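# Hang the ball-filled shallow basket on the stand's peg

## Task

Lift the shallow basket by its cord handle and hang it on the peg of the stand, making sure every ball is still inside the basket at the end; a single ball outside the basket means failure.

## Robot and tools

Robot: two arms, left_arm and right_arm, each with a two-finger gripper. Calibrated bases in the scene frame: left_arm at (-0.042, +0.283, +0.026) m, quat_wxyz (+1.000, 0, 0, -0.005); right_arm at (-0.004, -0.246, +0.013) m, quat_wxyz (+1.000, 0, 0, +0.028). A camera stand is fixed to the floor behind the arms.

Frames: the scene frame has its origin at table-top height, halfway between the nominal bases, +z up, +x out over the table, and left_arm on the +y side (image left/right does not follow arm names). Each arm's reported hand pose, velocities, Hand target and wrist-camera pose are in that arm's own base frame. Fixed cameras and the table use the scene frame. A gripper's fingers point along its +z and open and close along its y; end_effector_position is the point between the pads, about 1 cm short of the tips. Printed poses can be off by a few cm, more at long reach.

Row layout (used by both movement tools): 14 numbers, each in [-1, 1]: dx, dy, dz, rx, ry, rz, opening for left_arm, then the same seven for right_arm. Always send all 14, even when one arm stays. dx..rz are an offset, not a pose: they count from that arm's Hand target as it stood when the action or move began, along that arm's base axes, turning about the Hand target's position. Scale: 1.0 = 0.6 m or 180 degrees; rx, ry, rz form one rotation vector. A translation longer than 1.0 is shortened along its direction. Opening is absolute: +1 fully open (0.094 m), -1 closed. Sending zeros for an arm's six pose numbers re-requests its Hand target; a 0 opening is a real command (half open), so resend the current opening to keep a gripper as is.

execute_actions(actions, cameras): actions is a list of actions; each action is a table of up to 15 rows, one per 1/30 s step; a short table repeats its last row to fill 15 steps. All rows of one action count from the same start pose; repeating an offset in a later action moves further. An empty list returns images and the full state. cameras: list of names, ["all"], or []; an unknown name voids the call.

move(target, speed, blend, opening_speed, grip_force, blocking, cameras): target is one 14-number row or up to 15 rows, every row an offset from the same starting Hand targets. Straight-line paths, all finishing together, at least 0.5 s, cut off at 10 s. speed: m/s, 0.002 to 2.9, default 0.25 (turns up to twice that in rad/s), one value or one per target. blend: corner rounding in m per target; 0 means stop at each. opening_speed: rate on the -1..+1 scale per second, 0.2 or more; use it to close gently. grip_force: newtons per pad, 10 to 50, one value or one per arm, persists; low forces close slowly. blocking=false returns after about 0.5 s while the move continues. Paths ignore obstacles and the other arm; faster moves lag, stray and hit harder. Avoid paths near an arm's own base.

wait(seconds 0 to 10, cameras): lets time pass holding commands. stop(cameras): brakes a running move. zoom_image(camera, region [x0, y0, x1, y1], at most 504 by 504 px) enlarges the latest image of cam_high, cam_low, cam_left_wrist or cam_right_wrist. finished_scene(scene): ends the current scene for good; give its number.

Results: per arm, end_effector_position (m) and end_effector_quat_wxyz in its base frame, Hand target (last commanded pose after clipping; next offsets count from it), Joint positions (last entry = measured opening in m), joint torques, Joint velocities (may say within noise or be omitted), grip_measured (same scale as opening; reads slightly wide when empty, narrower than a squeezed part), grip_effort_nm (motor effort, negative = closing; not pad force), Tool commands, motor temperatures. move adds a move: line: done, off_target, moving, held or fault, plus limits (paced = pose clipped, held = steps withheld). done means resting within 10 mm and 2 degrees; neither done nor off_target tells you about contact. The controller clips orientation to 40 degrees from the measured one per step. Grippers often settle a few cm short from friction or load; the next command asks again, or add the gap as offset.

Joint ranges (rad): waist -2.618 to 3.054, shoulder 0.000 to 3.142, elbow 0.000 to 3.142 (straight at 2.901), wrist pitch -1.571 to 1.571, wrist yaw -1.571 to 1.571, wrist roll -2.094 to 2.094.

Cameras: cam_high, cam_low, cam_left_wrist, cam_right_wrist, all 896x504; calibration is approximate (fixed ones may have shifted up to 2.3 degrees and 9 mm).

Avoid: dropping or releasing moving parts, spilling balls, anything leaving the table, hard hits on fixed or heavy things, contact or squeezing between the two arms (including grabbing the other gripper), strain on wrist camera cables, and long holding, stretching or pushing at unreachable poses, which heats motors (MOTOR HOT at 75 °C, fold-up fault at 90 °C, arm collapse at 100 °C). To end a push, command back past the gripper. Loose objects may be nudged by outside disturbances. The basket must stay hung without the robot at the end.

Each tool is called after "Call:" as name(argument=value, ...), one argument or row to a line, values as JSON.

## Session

Call:
execute_actions(
  actions=[],
)

Scene clock: 0.00 s.
left_arm: end_effector_position=(+0.3793, +0.0249, +0.1512) grip_measured=+1.000 grip_effort_nm=n/a end_effector_quat_wxyz=(+0.695, -0.050, +0.716, +0.042) | right_arm: end_effector_position=(+0.3463, -0.0380, +0.1435) grip_measured=+1.000 grip_effort_nm=n/a end_effector_quat_wxyz=(+0.698, +0.114, +0.706, -0.033)
Joint positions: left_arm=[0.002 1.549 0.216 1.303 -0.128 -0.013 0.094] | right_arm=[-0.011 1.503 0.088 1.39 0.196 0.117 0.094]
Joint velocities: within noise
Joint torques (N m): no reading
Motor temperatures (°C): left_arm=[31 25 36 31 28 26 26] | right_arm=[24 30 35 24 27 24 24]
Heat: left arm: 36 °C; right arm: 35 °C.
Hand target: left_arm +0.3811, +0.0249, +0.1598; +0.705, -0.050, +0.706, +0.042 | right_arm +0.3478, -0.0380, +0.1498; +0.705, +0.114, +0.699, -0.032
Tool commands: left_gripper/opening=+1.0 right_gripper/opening=+1.0
camera_calibration:
cam_left_wrist: T_world_to_cam=[[0.0951106, -0.983735, 0.152382, -0.0394727], [-0.405231, -0.178079, -0.896703, 0.32527], [0.909253, 0.0235361, -0.415577, -0.16925], [0, 0, 0, 1]] pos_world=[0.289455, 0.0230768, 0.227349]
cam_right_wrist: T_world_to_cam=[[-0.249168, -0.968279, 0.0187425, 0.0402686], [-0.389607, 0.0825027, -0.917278, 0.302081], [0.886635, -0.235859, -0.397805, -0.148421], [0, 0, 0, 1]] pos_world=[0.259322, -0.0209377, 0.217295]

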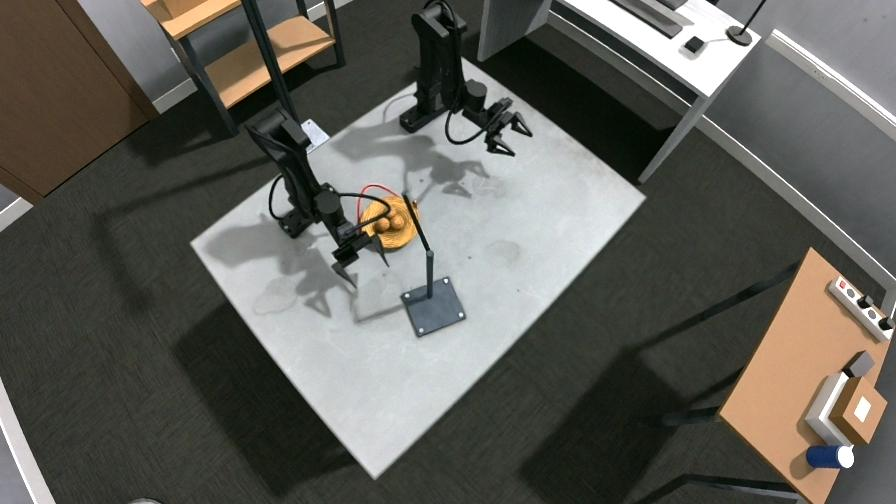

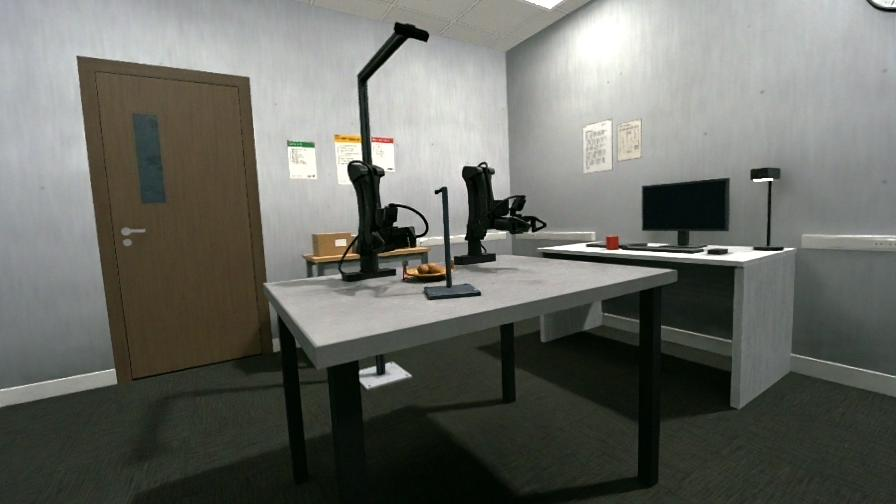

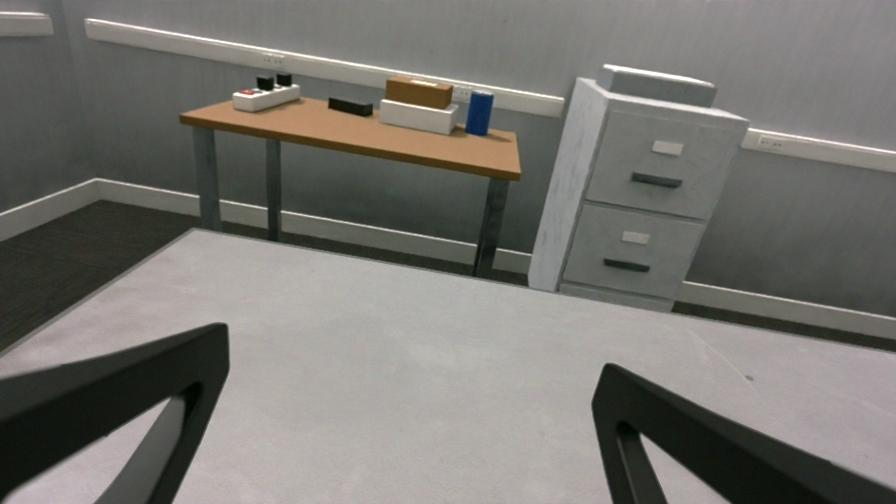

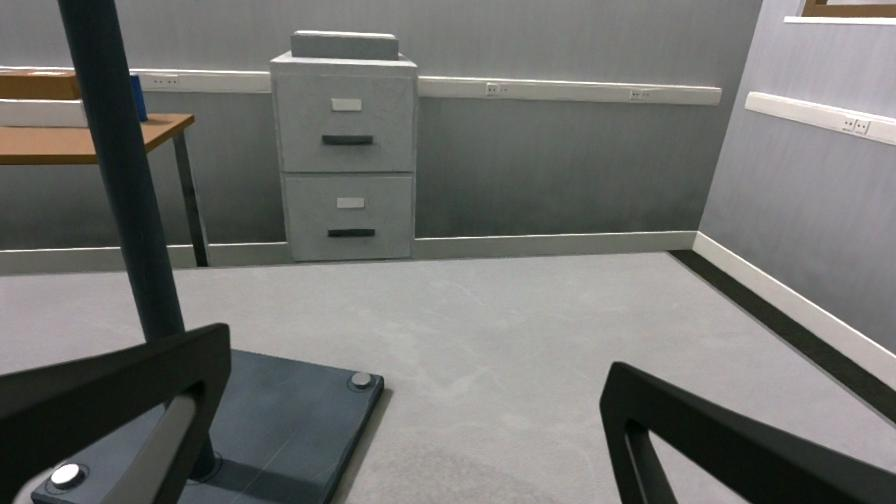

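Call:
zoom_image(
  camera="cam_high",
  region=[320, 170, 500, 350],
)

Call:
zoom_image(
  camera="cam_low",
  region=[380, 170, 560, 310],
)

Scaled by 2.800 from the camera's 896x504 image, which has a finer 1280x720 frame.

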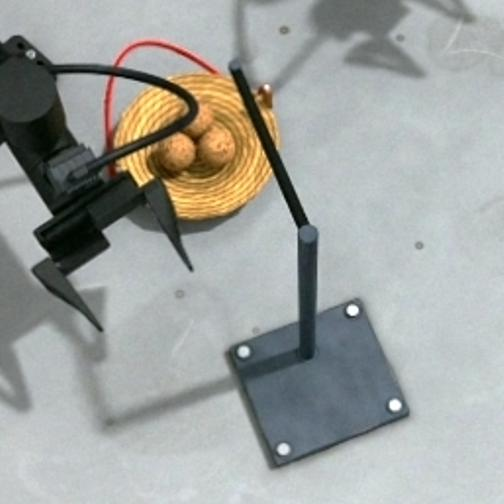

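Scaled by 2.800 from the camera's 896x504 image, which has a finer 1280x720 frame.

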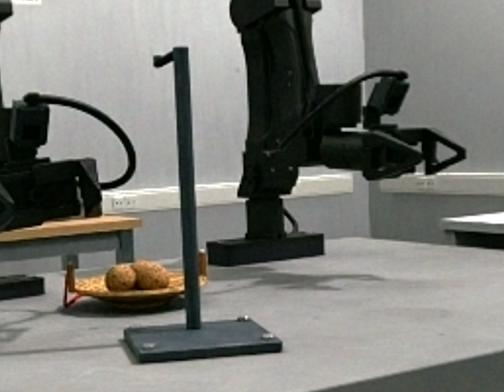

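Call:
move(
  target=[-0.1118,-0.2148,0.1503,0.0032,-0.0021,-0.3192,1,-0.163,0.0633,0.2003,-0.0273,0.3629,0.1292,1],
  cameras=["cam_left_wrist","cam_right_wrist"],
)

Scene clock: 23.27 s.
left_arm: end_effector_position=(+0.3137, -0.1007, +0.2348) grip_measured=+1.000 grip_effort_nm=-0.01 end_effector_quat_wxyz=(+0.632, +0.281, +0.656, -0.302) | right_arm: end_effector_position=(+0.2491, -0.0034, +0.2614) grip_measured=+1.000 grip_effort_nm=-0.01 end_effector_quat_wxyz=(+0.207, -0.077, +0.975, +0.015)
Joint positions: left_arm=[0.172 1.109 0.4 0.671 1.021 -0.009 0.094] | right_arm=[-0.088 1.223 1.497 -1.438 -0.097 -0.226 0.094]
Joint torques (N m): left_arm=[-0.38 -3.1 8.91 1.91 0.21 0.07] | right_arm=[0.57 -2.29 7.49 0.77 -0.18 -0.06]
Heat: left arm: 37 °C; right arm: 37 °C.
Hand target: left_arm +0.3140, -0.1040, +0.2500; +0.641, +0.299, +0.641, -0.299 | right_arm +0.2500, +0.0000, +0.2700; +0.216, -0.085, +0.973, +0.019
Off the commanded pose: left_arm 0.016 m, 3 deg | right_arm 0.009 m, 1 deg.
move: off_target (left_arm)
camera_calibration:
cam_left_wrist: T_world_to_cam=[[-0.760529, -0.622854, 0.183432, 0.127905], [-0.389645, 0.211816, -0.896276, 0.385561], [0.519396, -0.753118, -0.403784, -0.0305884], [0, 0, 0, 1]] pos_world=[0.263395, -0.0250382, 0.309756]
cam_right_wrist: T_world_to_cam=[[0.254896, -0.962216, 0.0957541, -0.0983953], [-0.965565, -0.258608, -0.028388, 0.279412], [0.0520782, -0.0852208, -0.995, 0.357287], [0, 0, 0, 1]] pos_world=[0.276265, 0.00802922, 0.372855]
Images, in order (width x height): cam_left_wrist 896x504, cam_right_wrist 896x504.

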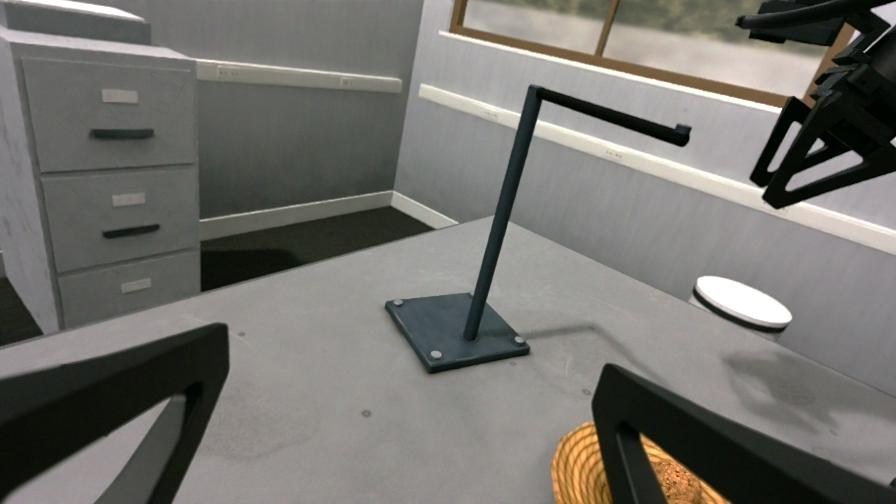

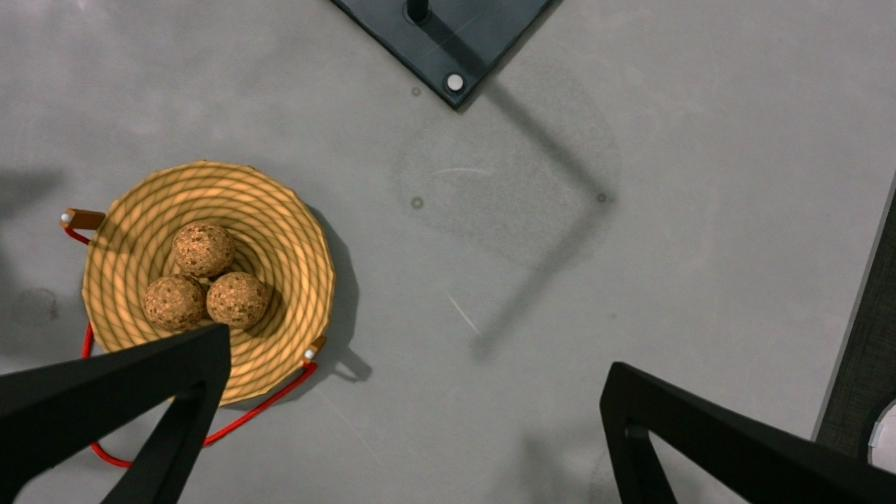

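Call:
move(
  target=[0,0,0,0,0,0,1,-0.2917,0.275,-0.2,-0.0984,0.1084,0.3516,0.5],
  cameras=["cam_left_wrist","cam_right_wrist","cam_high"],
)

Scene clock: 32.07 s.
left_arm: end_effector_position=(+0.3137, -0.1007, +0.2347) grip_measured=+1.000 grip_effort_nm=-0.01 end_effector_quat_wxyz=(+0.632, +0.281, +0.657, -0.302) | right_arm: end_effector_position=(+0.0760, +0.1600, +0.1514) grip_measured=+0.502 grip_effort_nm=-0.09 end_effector_quat_wxyz=(-0.005, -0.604, +0.797, -0.009)
Joint positions: left_arm=[0.172 1.109 0.4 0.671 1.021 -0.009 0.094] | right_arm=[1.133 1.23 1.127 -1.485 0.011 -0.166 0.071]
Joint torques (N m): left_arm=[-0.39 -3.1 8.92 1.88 0.19 0.07] | right_arm=[0.5 -2.66 4.64 0.45 -0.14 0.08]
Motor temperatures (°C): left_arm=[31 26 38 36 28 26 26] | right_arm=[24 30 37 25 27 24 24]
Heat: left arm: 38 °C; right arm: 37 °C.
Hand target: left_arm +0.3140, -0.1040, +0.2500; +0.641, +0.299, +0.641, -0.299 | right_arm +0.0751, +0.1650, +0.1500; +0.000, -0.604, +0.797, +0.000
Off the commanded pose: left_arm 0.016 m, 3 deg | right_arm 0.005 m, 1 deg.
move: off_target (left_arm)
camera_calibration:
cam_left_wrist: T_world_to_cam=[[-0.760504, -0.622776, 0.183805, 0.12788], [-0.389969, 0.211722, -0.896157, 0.385557], [0.519189, -0.753209, -0.403879, -0.0305997], [0, 0, 0, 1]] pos_world=[0.263496, -0.0250381, 0.309656]
cam_right_wrist: T_world_to_cam=[[0.988743, -0.140774, 0.0506905, -0.0669765], [-0.149315, -0.90664, 0.394599, 0.129047], [-0.00959142, -0.397726, -0.917454, 0.313751], [0, 0, 0, 1]] pos_world=[0.0885005, 0.232357, 0.240325]
Images, in order (width x height): cam_high 896x504, cam_left_wrist 896x504, cam_right_wrist 896x504.

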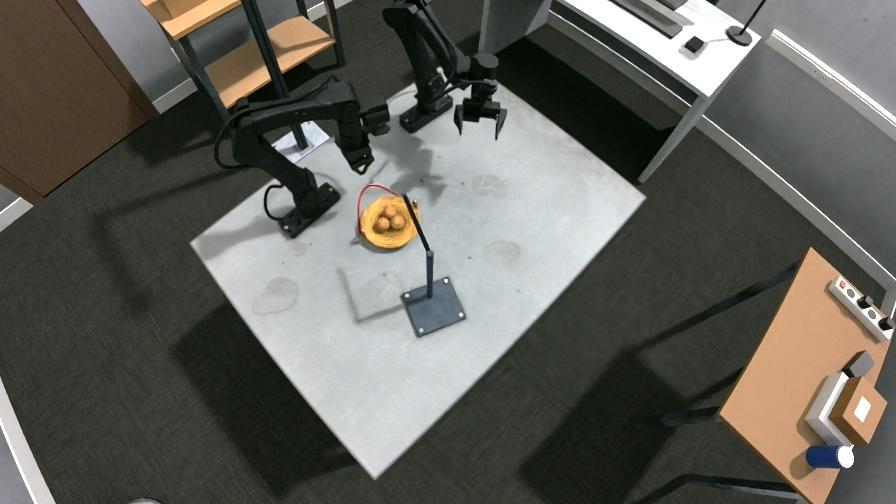

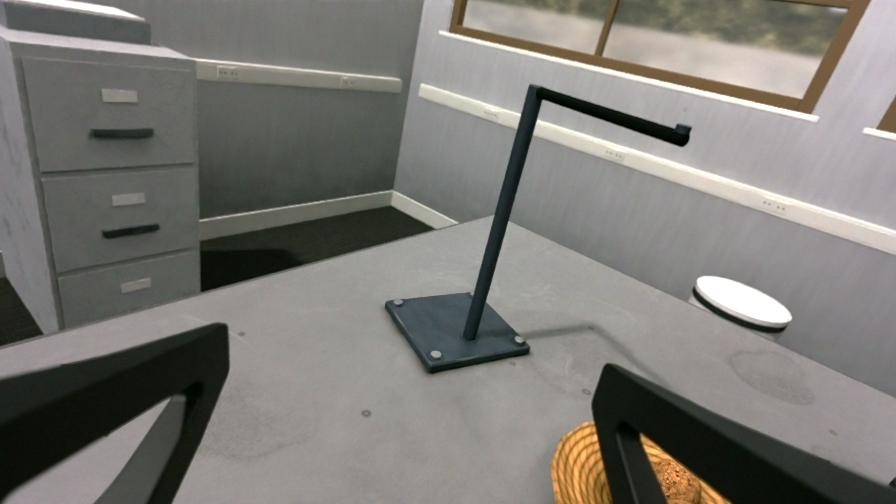

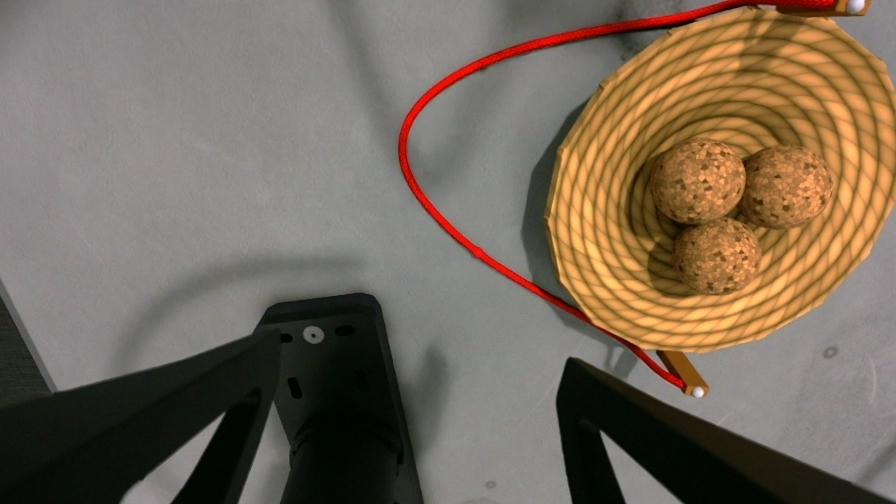

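Call:
zoom_image(
  camera="cam_right_wrist",
  region=[380, 0, 740, 420],
)

Scaled by 1.200 from the camera's 896x504 image, which has a finer 1280x720 frame.

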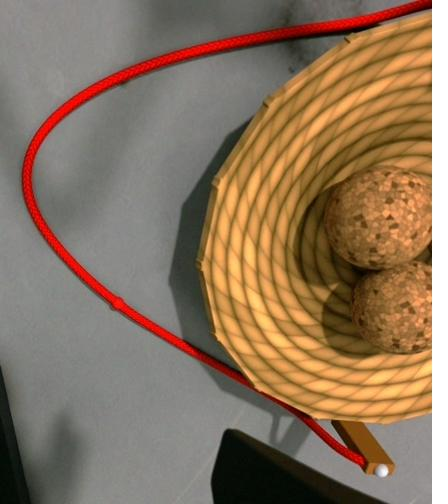

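Call:
move(
  target=[
    [0,0,0,0,0,0,1,-0.0102,0.0267,-0.12,0,0,0,0.3],
    [0,0,0,0,0,0,1,-0.0102,0.0267,-0.225,0,0,0,0.3],
  ],
  blend=[0.03,0],
  speed=0.12,
  cameras=["cam_right_wrist"],
)

Scene clock: 48.00 s.
left_arm: end_effector_position=(+0.3137, -0.1007, +0.2347) grip_measured=+1.000 grip_effort_nm=-0.01 end_effector_quat_wxyz=(+0.632, +0.281, +0.657, -0.302) | right_arm: end_effector_position=(+0.0708, +0.1774, +0.0176) grip_measured=+0.302 grip_effort_nm=-0.09 end_effector_quat_wxyz=(-0.002, -0.604, +0.797, -0.007)
Joint positions: left_arm=[0.172 1.109 0.4 0.671 1.021 -0.009 0.094] | right_arm=[1.196 1.366 0.679 -0.894 0.011 -0.101 0.061]
Joint torques (N m): left_arm=[-0.39 -3.04 8.91 1.89 0.21 0.07] | right_arm=[0.55 -2.85 4.15 0.5 -0.12 0.09]
Heat: left arm: 39 °C; right arm: 37 °C.
Hand target: left_arm +0.3140, -0.1040, +0.2500; +0.641, +0.299, +0.641, -0.299 | right_arm +0.0689, +0.1810, +0.0150; +0.000, -0.604, +0.797, +0.000
Off the commanded pose: left_arm 0.016 m, 3 deg | right_arm 0.005 m, 1 deg.
move: off_target (left_arm)
camera_calibration:
cam_right_wrist: T_world_to_cam=[[0.988455, -0.141903, 0.0531082, -0.0523745], [-0.151365, -0.909168, 0.387945, 0.19753], [-0.00676637, -0.391505, -0.920151, 0.196677], [0, 0, 0, 1]] pos_world=[0.0829997, 0.249156, 0.107123]
Images, in order (width x height): cam_right_wrist 896x504.

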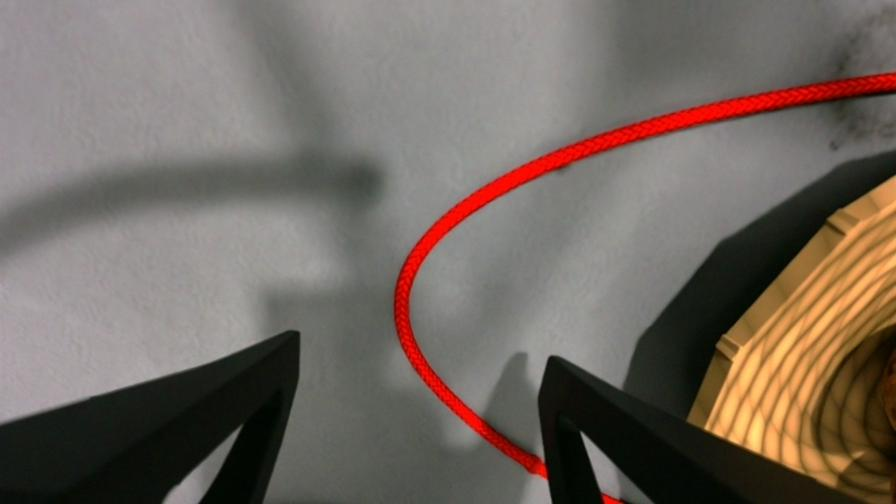

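Call:
move(
  target=[0,0,0,0,0,0,1,-0.0108,-0.0015,-0.0242,0,0,0,0.1],
  speed=0.05,
  cameras=["cam_right_wrist"],
)

Call:
zoom_image(
  camera="cam_right_wrist",
  region=[280, 270, 580, 504],
)

Scene clock: 53.50 s.
left_arm: end_effector_position=(+0.3137, -0.1007, +0.2347) grip_measured=+1.000 grip_effort_nm=-0.01 end_effector_quat_wxyz=(+0.632, +0.281, +0.657, -0.302) | right_arm: end_effector_position=(+0.0642, +0.1764, +0.0026) grip_measured=+0.102 grip_effort_nm=-0.09 end_effector_quat_wxyz=(-0.003, -0.604, +0.797, -0.008)
Joint positions: left_arm=[0.172 1.109 0.4 0.671 1.021 -0.009 0.094] | right_arm=[1.226 1.389 0.629 -0.824 0.01 -0.072 0.052]
Joint torques (N m): left_arm=[-0.44 -3.06 8.9 1.87 0.21 0.06] | right_arm=[0.54 -3.08 4.01 0.46 -0.13 0.08]
Heat: left arm: 39 °C; right arm: 37 °C.
Hand target: left_arm +0.3140, -0.1040, +0.2500; +0.641, +0.299, +0.641, -0.299 | right_arm +0.0624, +0.1801, +0.0004; +0.000, -0.604, +0.797, +0.000
Off the commanded pose: left_arm 0.016 m, 3 deg | right_arm 0.005 m, 1 deg.
move: off_target (left_arm)
camera_calibration:
cam_right_wrist: T_world_to_cam=[[0.988554, -0.141399, 0.0525971, -0.0453279], [-0.150684, -0.908379, 0.390053, 0.201365], [-0.00737477, -0.393514, -0.919289, 0.18284], [0, 0, 0, 1]] pos_world=[0.0765, 0.248456, 0.0919236]
Images, in order (width x height): cam_right_wrist 896x504.

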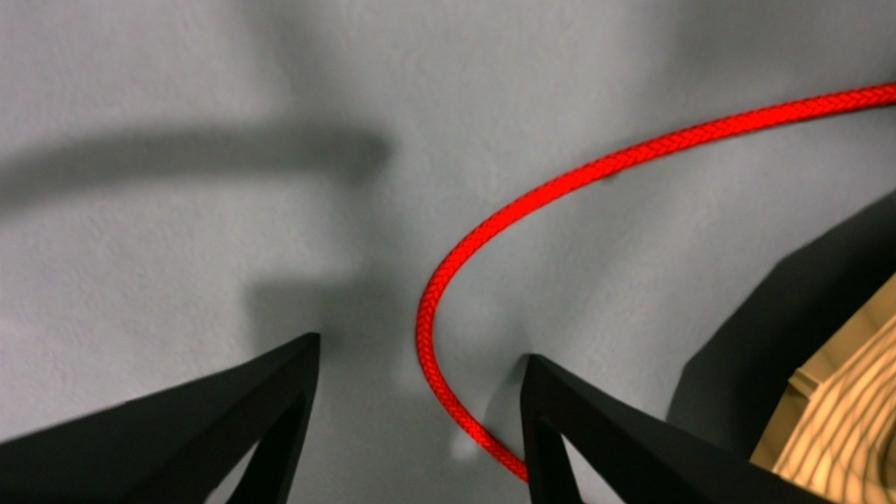

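Scaled by 1.680 from the camera's 896x504 image, which has a finer 1280x720 frame.

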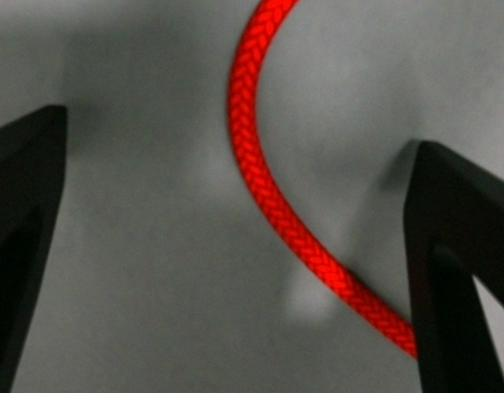

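Call:
move(
  target=[
    [0,0,0,0,0,0,1,0.0,-0.0005,-0.0055,0,0,0,0.1],
    [0,0,0,0,0,0,1,0.0,-0.0005,-0.0055,0,0,0,-1],
  ],
  speed=0.03,
  opening_speed=0.6,
  cameras=["cam_right_wrist"],
)

Call:
zoom_image(
  camera="cam_right_wrist",
  region=[280, 270, 580, 504],
)

Scene clock: 57.27 s.
left_arm: end_effector_position=(+0.3137, -0.1007, +0.2347) grip_measured=+1.000 grip_effort_nm=-0.01 end_effector_quat_wxyz=(+0.632, +0.281, +0.657, -0.302) | right_arm: end_effector_position=(+0.0644, +0.1770, -0.0003) grip_measured=-0.955 grip_effort_nm=-0.95 end_effector_quat_wxyz=(-0.001, -0.604, +0.797, -0.007)
Joint positions: left_arm=[0.172 1.109 0.4 0.671 1.021 -0.009 0.094] | right_arm=[1.226 1.395 0.621 -0.807 0.01 -0.071 0.002]
Joint torques (N m): left_arm=[-0.35 -3.02 8.91 1.89 0.22 0.06] | right_arm=[0.5 -3.06 3.92 0.46 -0.11 0.09]
Heat: left arm: 39 °C; right arm: 37 °C.
Hand target: left_arm +0.3140, -0.1040, +0.2500; +0.641, +0.299, +0.641, -0.299 | right_arm +0.0624, +0.1798, -0.0029; +0.000, -0.604, +0.797, +0.000
Off the commanded pose: left_arm 0.016 m, 3 deg | right_arm 0.004 m, 1 deg.
move: off_target (left_arm)
camera_calibration:
cam_right_wrist: T_world_to_cam=[[0.988455, -0.141867, 0.0531983, -0.0451857], [-0.151371, -0.909439, 0.387308, 0.203176], [-0.00656572, -0.390889, -0.920414, 0.179822], [0, 0, 0, 1]] pos_world=[0.0765997, 0.248656, 0.0892226]
Images, in order (width x height): cam_right_wrist 896x504.

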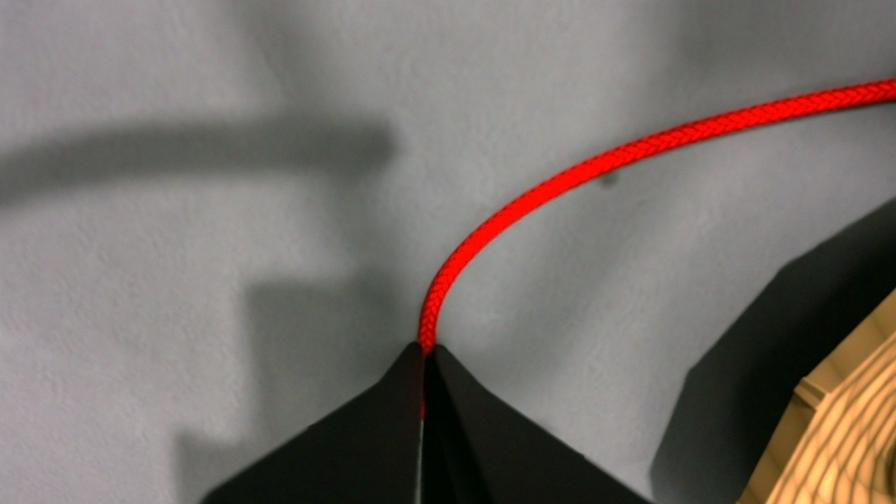

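Scaled by 1.680 from the camera's 896x504 image, which has a finer 1280x720 frame.

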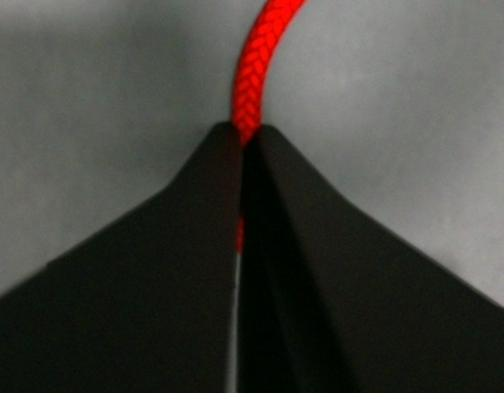

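Call:
move(
  target=[
    [0,0,0,0,0,0,1,0.0377,-0.008,0.1215,0,0,0,-1],
    [0,0,0,0,0,0,1,0.1127,-0.0263,0.2382,-0.0150,-0.0535,0,-1],
    [0,0,0,0,0,0,1,0.196,-0.0463,0.3048,-0.0329,-0.1177,0,-1],
    [0,0,0,0,0,0,1,0.266,-0.0663,0.3548,-0.0523,-0.1872,0,-1],
  ],
  speed=0.08,
  blend=[0.02,0.02,0.02,0],
  cameras=["cam_left_wrist","cam_right_wrist","cam_low"],
)

Call:
zoom_image(
  camera="cam_low",
  region=[360, 150, 540, 300],
)

Scene clock: 66.57 s.
left_arm: end_effector_position=(+0.3137, -0.1007, +0.2347) grip_measured=+1.000 grip_effort_nm=-0.01 end_effector_quat_wxyz=(+0.632, +0.281, +0.657, -0.302) | right_arm: end_effector_position=(+0.2135, +0.1357, +0.1947) grip_measured=-0.959 grip_effort_nm=-1.04 end_effector_quat_wxyz=(+0.149, -0.589, +0.757, -0.241)
Joint positions: left_arm=[0.172 1.109 0.4 0.671 1.021 -0.009 0.094] | right_arm=[0.944 1.297 1.227 -1.33 0.55 -0.427 0.002]
Joint torques (N m): left_arm=[-0.38 -3.04 8.92 1.9 0.21 0.08] | right_arm=[-0.47 -5.14 7.68 0.75 0.47 0]
Heat: left arm: 39 °C; right arm: 37 °C.
Hand target: left_arm +0.3140, -0.1040, +0.2500; +0.641, +0.299, +0.641, -0.299 | right_arm +0.2220, +0.1400, +0.2100; +0.182, -0.576, +0.760, -0.240
Off the commanded pose: left_arm 0.016 m, 3 deg | right_arm 0.018 m, 4 deg.
move: off_target (left_arm, right_arm)
camera_calibration:
cam_left_wrist: T_world_to_cam=[[-0.760504, -0.622776, 0.183805, 0.12788], [-0.389969, 0.211722, -0.896157, 0.385557], [0.519189, -0.753209, -0.403879, -0.0305997], [0, 0, 0, 1]] pos_world=[0.263496, -0.0250381, 0.309656]
cam_right_wrist: T_world_to_cam=[[0.823618, -0.0548645, 0.564485, -0.284938], [-0.347664, -0.835213, 0.426086, 0.137023], [0.448088, -0.547183, -0.70697, 0.226782], [0, 0, 0, 1]] pos_world=[0.1807, 0.222901, 0.262788]
Images, in order (width x height): cam_low 896x504, cam_left_wrist 896x504, cam_right_wrist 896x504.

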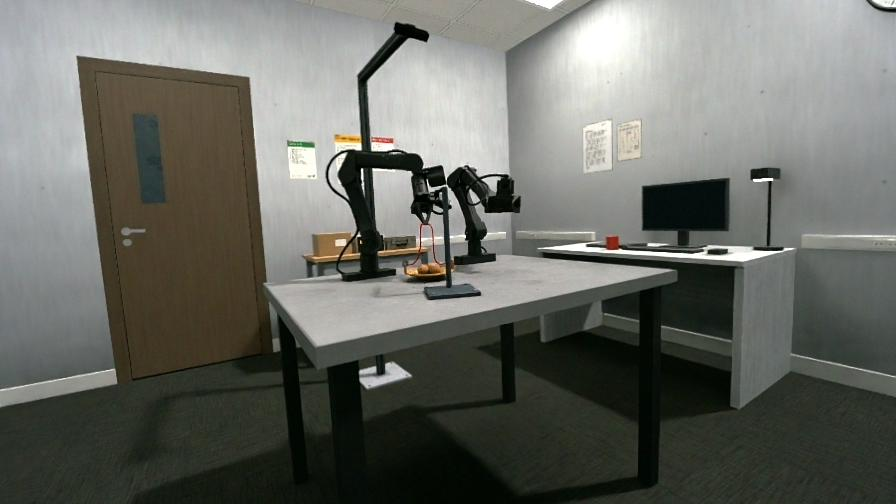

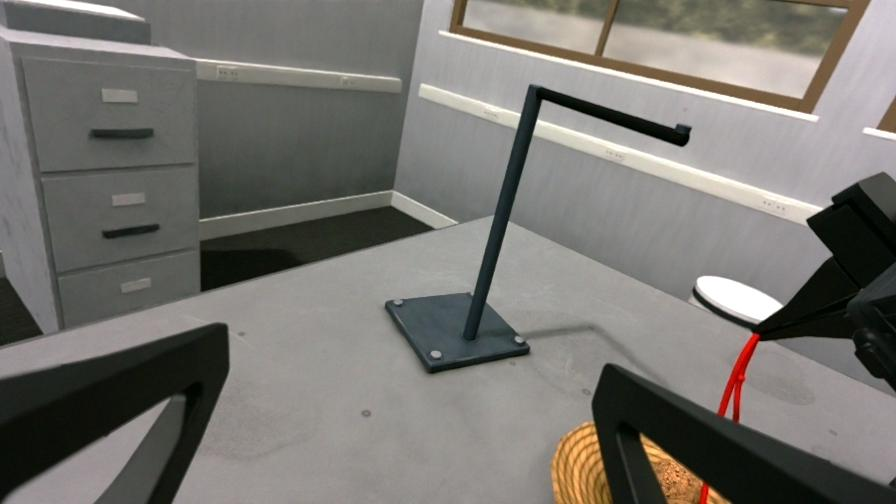

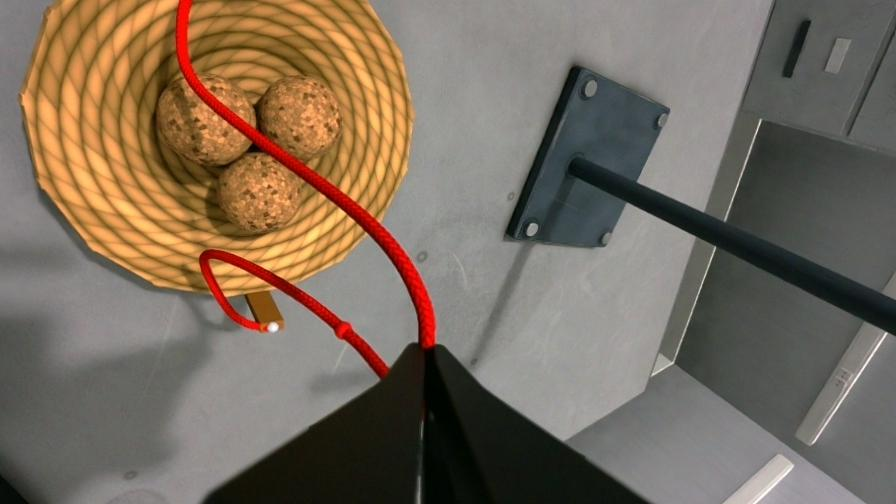

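Scaled by 2.800 from the camera's 896x504 image, which has a finer 1280x720 frame.

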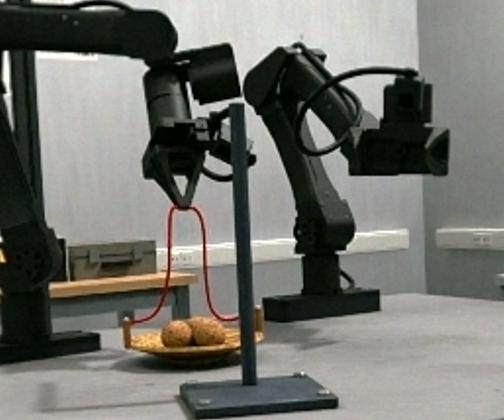

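Call:
move(
  target=[
    [0,0,0,0,0,0,1,0.0125,0.005,0.05,0,0,0,-1],
    [0,0,0,0,0,0,1,0.0125,0.005,0.1583,0,0,0,-1],
  ],
  speed=[0.06,0.035],
  blend=[0.005,0],
  cameras=["cam_left_wrist","cam_right_wrist","cam_low"],
)

Call:
zoom_image(
  camera="cam_low",
  region=[360, 150, 540, 300],
)

Scene clock: 70.47 s.
left_arm: end_effector_position=(+0.3137, -0.1007, +0.2347) grip_measured=+1.000 grip_effort_nm=-0.01 end_effector_quat_wxyz=(+0.632, +0.281, +0.657, -0.302) | right_arm: end_effector_position=(+0.2283, +0.1471, +0.2886) grip_measured=-0.960 grip_effort_nm=-1.04 end_effector_quat_wxyz=(+0.186, -0.591, +0.750, -0.233)
Joint positions: left_arm=[0.172 1.109 0.4 0.671 1.021 -0.009 0.094] | right_arm=[0.92 1.403 1.685 -1.578 0.546 -0.491 0.002]
Joint torques (N m): left_arm=[-0.43 -3.02 8.9 1.88 0.22 0.06] | right_arm=[-0.53 -5.87 7.6 0.63 0.42 0]
Heat: left arm: 39 °C; right arm: 37 °C.
Hand target: left_arm +0.3140, -0.1040, +0.2500; +0.641, +0.299, +0.641, -0.299 | right_arm +0.2295, +0.1431, +0.3050; +0.182, -0.576, +0.760, -0.239
Off the commanded pose: left_arm 0.016 m, 3 deg | right_arm 0.017 m, 2 deg.
joint sent to its limit (right arm) — joint 4 (wrist pitch), lower limit. The joint targets are off in orientation, not in position.
move: off_target (left_arm, right_arm)
camera_calibration:
cam_left_wrist: T_world_to_cam=[[-0.760504, -0.622776, 0.183805, 0.12788], [-0.389969, 0.211722, -0.896157, 0.385557], [0.519189, -0.753209, -0.403879, -0.0305997], [0, 0, 0, 1]] pos_world=[0.263496, -0.0250381, 0.309656]
cam_right_wrist: T_world_to_cam=[[0.797283, -0.0600775, 0.600609, -0.353133], [-0.340652, -0.866213, 0.365556, 0.132056], [0.498294, -0.49605, -0.711082, 0.275005], [0, 0, 0, 1]] pos_world=[0.189499, 0.22959, 0.359372]
Images, in order (width x height): cam_low 896x504, cam_left_wrist 896x504, cam_right_wrist 896x504.

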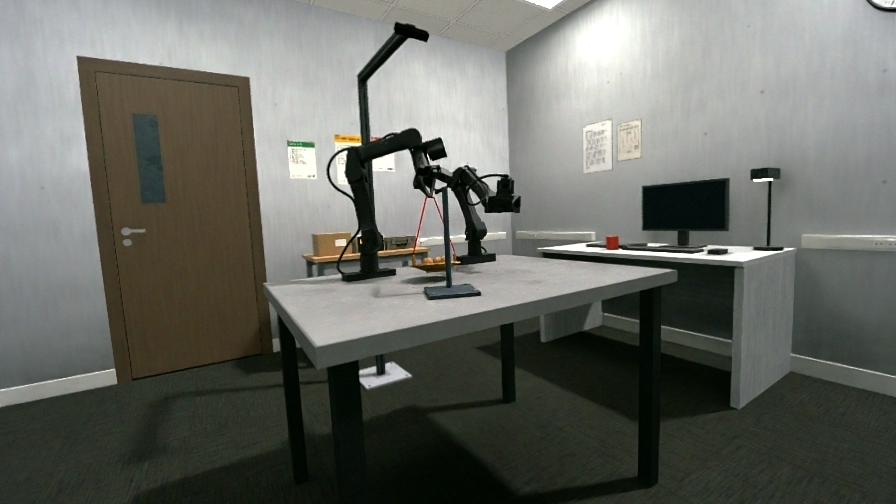

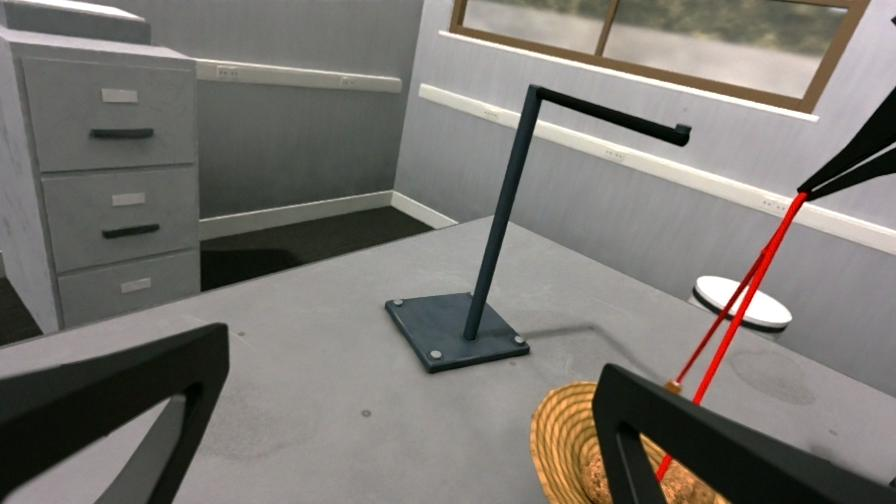

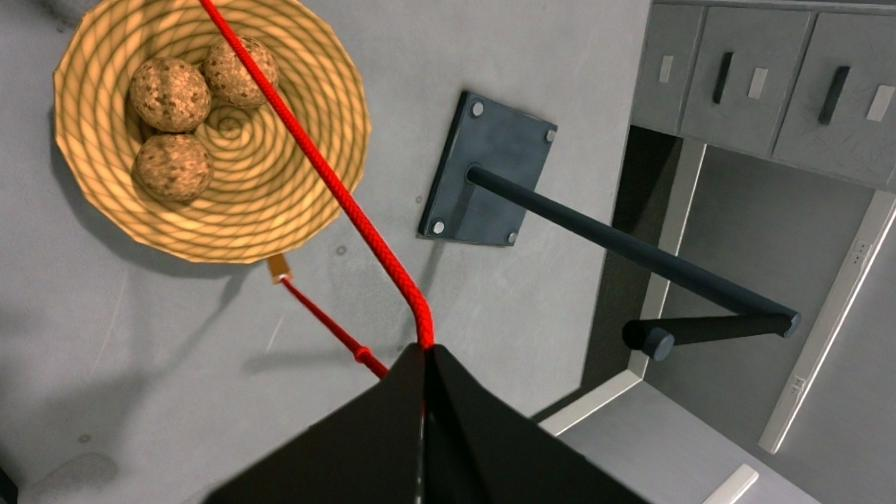

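Scaled by 2.800 from the camera's 896x504 image, which has a finer 1280x720 frame.

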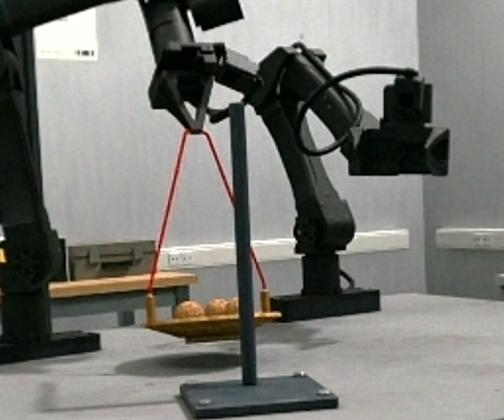

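Call:
move(
  target=[0,0,0,0,0,0,1,0.0033,0.0073,0.125,-0.0194,-0.0695,-0.0506,-1],
  speed=0.05,
  cameras=["cam_left_wrist","cam_right_wrist","cam_low"],
)

Call:
zoom_image(
  camera="cam_low",
  region=[360, 150, 540, 300],
)

Scene clock: 75.90 s.
left_arm: end_effector_position=(+0.3137, -0.1007, +0.2347) grip_measured=+1.000 grip_effort_nm=-0.01 end_effector_quat_wxyz=(+0.632, +0.281, +0.657, -0.302) | right_arm: end_effector_position=(+0.2316, +0.1542, +0.3597) grip_measured=-0.960 grip_effort_nm=-1.04 end_effector_quat_wxyz=(+0.312, -0.541, +0.722, -0.298)
Joint positions: left_arm=[0.172 1.109 0.4 0.671 1.021 -0.009 0.094] | right_arm=[1.072 1.379 1.821 -1.584 0.809 -0.4 0.002]
Joint torques (N m): left_arm=[-0.42 -3.04 8.94 1.89 0.21 0.07] | right_arm=[0.53 -5.35 7.23 0.85 0.81 0.16]
Heat: left arm: 39 °C; right arm: 37 °C.
Hand target: left_arm +0.3140, -0.1040, +0.2500; +0.641, +0.299, +0.641, -0.299 | right_arm +0.2315, +0.1474, +0.3800; +0.226, -0.490, +0.771, -0.337
Off the commanded pose: left_arm 0.016 m, 3 deg | right_arm 0.021 m, 13 deg.
joint read past its limit (right arm) — joint 4 (wrist pitch), lower limit.
joint sent to its limit (right arm) — joint 4 (wrist pitch), lower limit. The joint targets are off in orientation, not in position.
move: off_target (left_arm, right_arm)
camera_calibration:
cam_left_wrist: T_world_to_cam=[[-0.760504, -0.622776, 0.183805, 0.12788], [-0.389969, 0.211722, -0.896157, 0.385557], [0.519189, -0.753209, -0.403879, -0.0305997], [0, 0, 0, 1]] pos_world=[0.263496, -0.0250381, 0.309656]
cam_right_wrist: T_world_to_cam=[[0.583293, -0.10505, 0.80544, -0.415192], [-0.432921, -0.879228, 0.198844, 0.19674], [0.687276, -0.464676, -0.558326, 0.223836], [0, 0, 0, 1]] pos_world=[0.173514, 0.233374, 0.420266]
Images, in order (width x height): cam_low 896x504, cam_left_wrist 896x504, cam_right_wrist 896x504.

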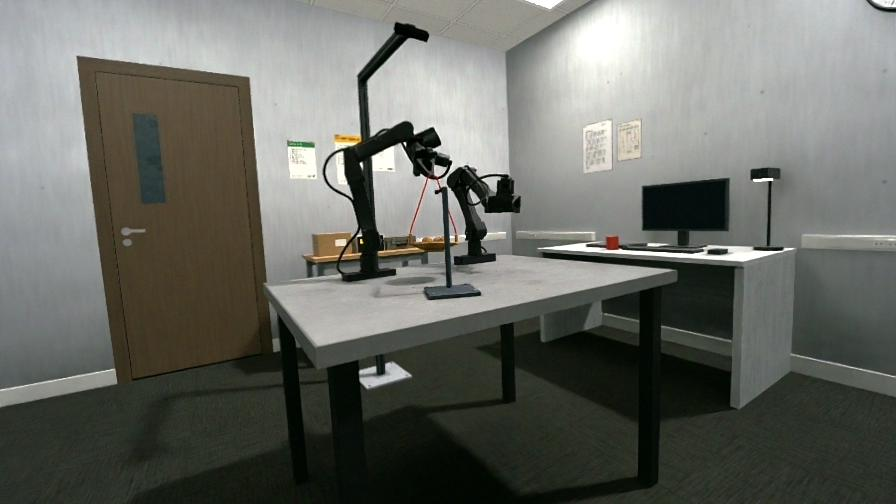

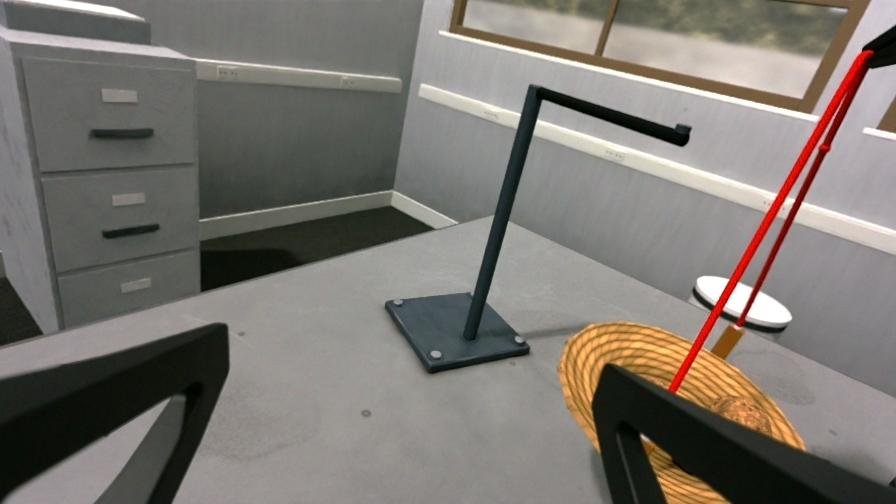

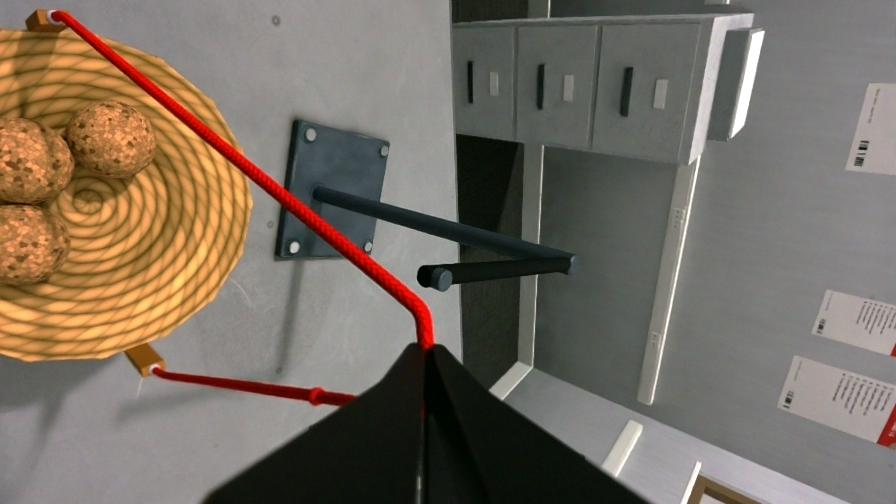

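Scaled by 2.800 from the camera's 896x504 image, which has a finer 1280x720 frame.

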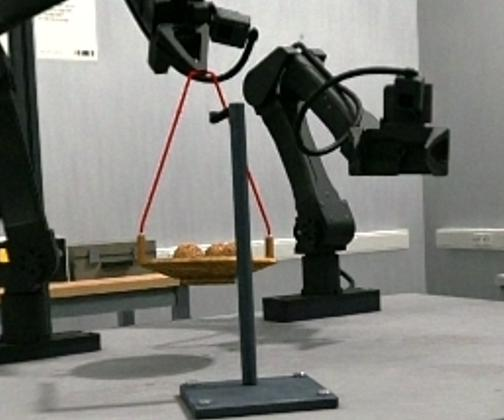

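Call:
move(
  target=[0,0,0,0,0,0,1,0.0732,-0.0405,0.007,0,0,0,-1],
  speed=0.04,
  cameras=["cam_left_wrist","cam_right_wrist"],
)

Call:
zoom_image(
  camera="cam_left_wrist",
  region=[600, 20, 896, 250],
)

Scene clock: 83.80 s.
left_arm: end_effector_position=(+0.3137, -0.1007, +0.2347) grip_measured=+1.000 grip_effort_nm=-0.01 end_effector_quat_wxyz=(+0.632, +0.281, +0.657, -0.302) | right_arm: end_effector_position=(+0.2731, +0.1268, +0.3712) grip_measured=-0.960 grip_effort_nm=-1.04 end_effector_quat_wxyz=(+0.272, -0.515, +0.744, -0.328)
Joint positions: left_arm=[0.172 1.109 0.4 0.671 1.021 -0.009 0.094] | right_arm=[0.862 1.476 1.961 -1.586 0.773 -0.542 0.002]
Joint torques (N m): left_arm=[-0.43 -3.06 8.88 1.87 0.21 0.07] | right_arm=[-0.42 -4.23 7.1 0.93 0.59 0.03]
Heat: left arm: 39 °C; right arm: 38 °C.
Hand target: left_arm +0.3140, -0.1040, +0.2500; +0.641, +0.299, +0.641, -0.299 | right_arm +0.2755, +0.1231, +0.3842; +0.226, -0.490, +0.771, -0.338
Off the commanded pose: left_arm 0.016 m, 3 deg | right_arm 0.014 m, 7 deg.
joint read past its limit (right arm) — joint 4 (wrist pitch), lower limit.
joint sent to its limit (right arm) — joint 4 (wrist pitch), lower limit. The joint targets are off in orientation, not in position.
move: off_target (left_arm, right_arm)
camera_calibration:
cam_left_wrist: T_world_to_cam=[[-0.760504, -0.622776, 0.183805, 0.12788], [-0.389969, 0.211722, -0.896157, 0.385557], [0.519189, -0.753209, -0.403879, -0.0305997], [0, 0, 0, 1]] pos_world=[0.263496, -0.0250381, 0.309656]
cam_right_wrist: T_world_to_cam=[[0.591051, -0.121189, 0.797479, -0.448704], [-0.51528, -0.817364, 0.257688, 0.181119], [0.620601, -0.563231, -0.54555, 0.214882], [0, 0, 0, 1]] pos_world=[0.225178, 0.21469, 0.428389]
Images, in order (width x height): cam_left_wrist 896x504, cam_right_wrist 896x504.

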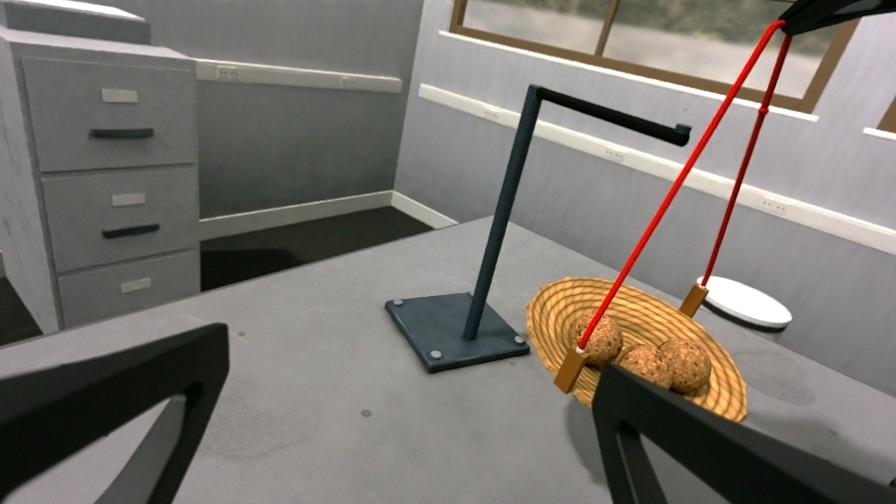

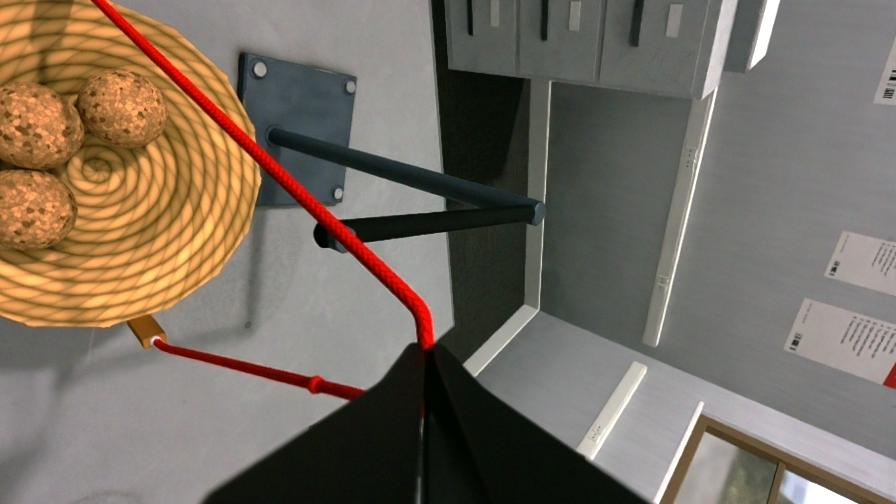

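Scaled by 1.703 from the camera's 896x504 image, which has a finer 1280x720 frame.

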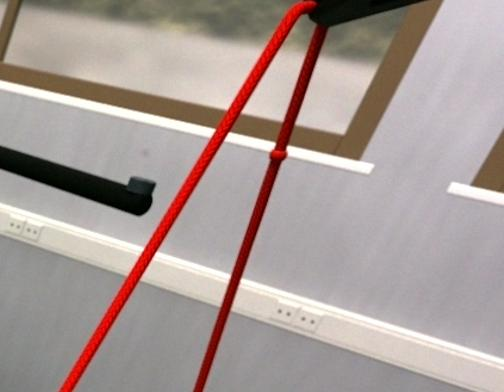

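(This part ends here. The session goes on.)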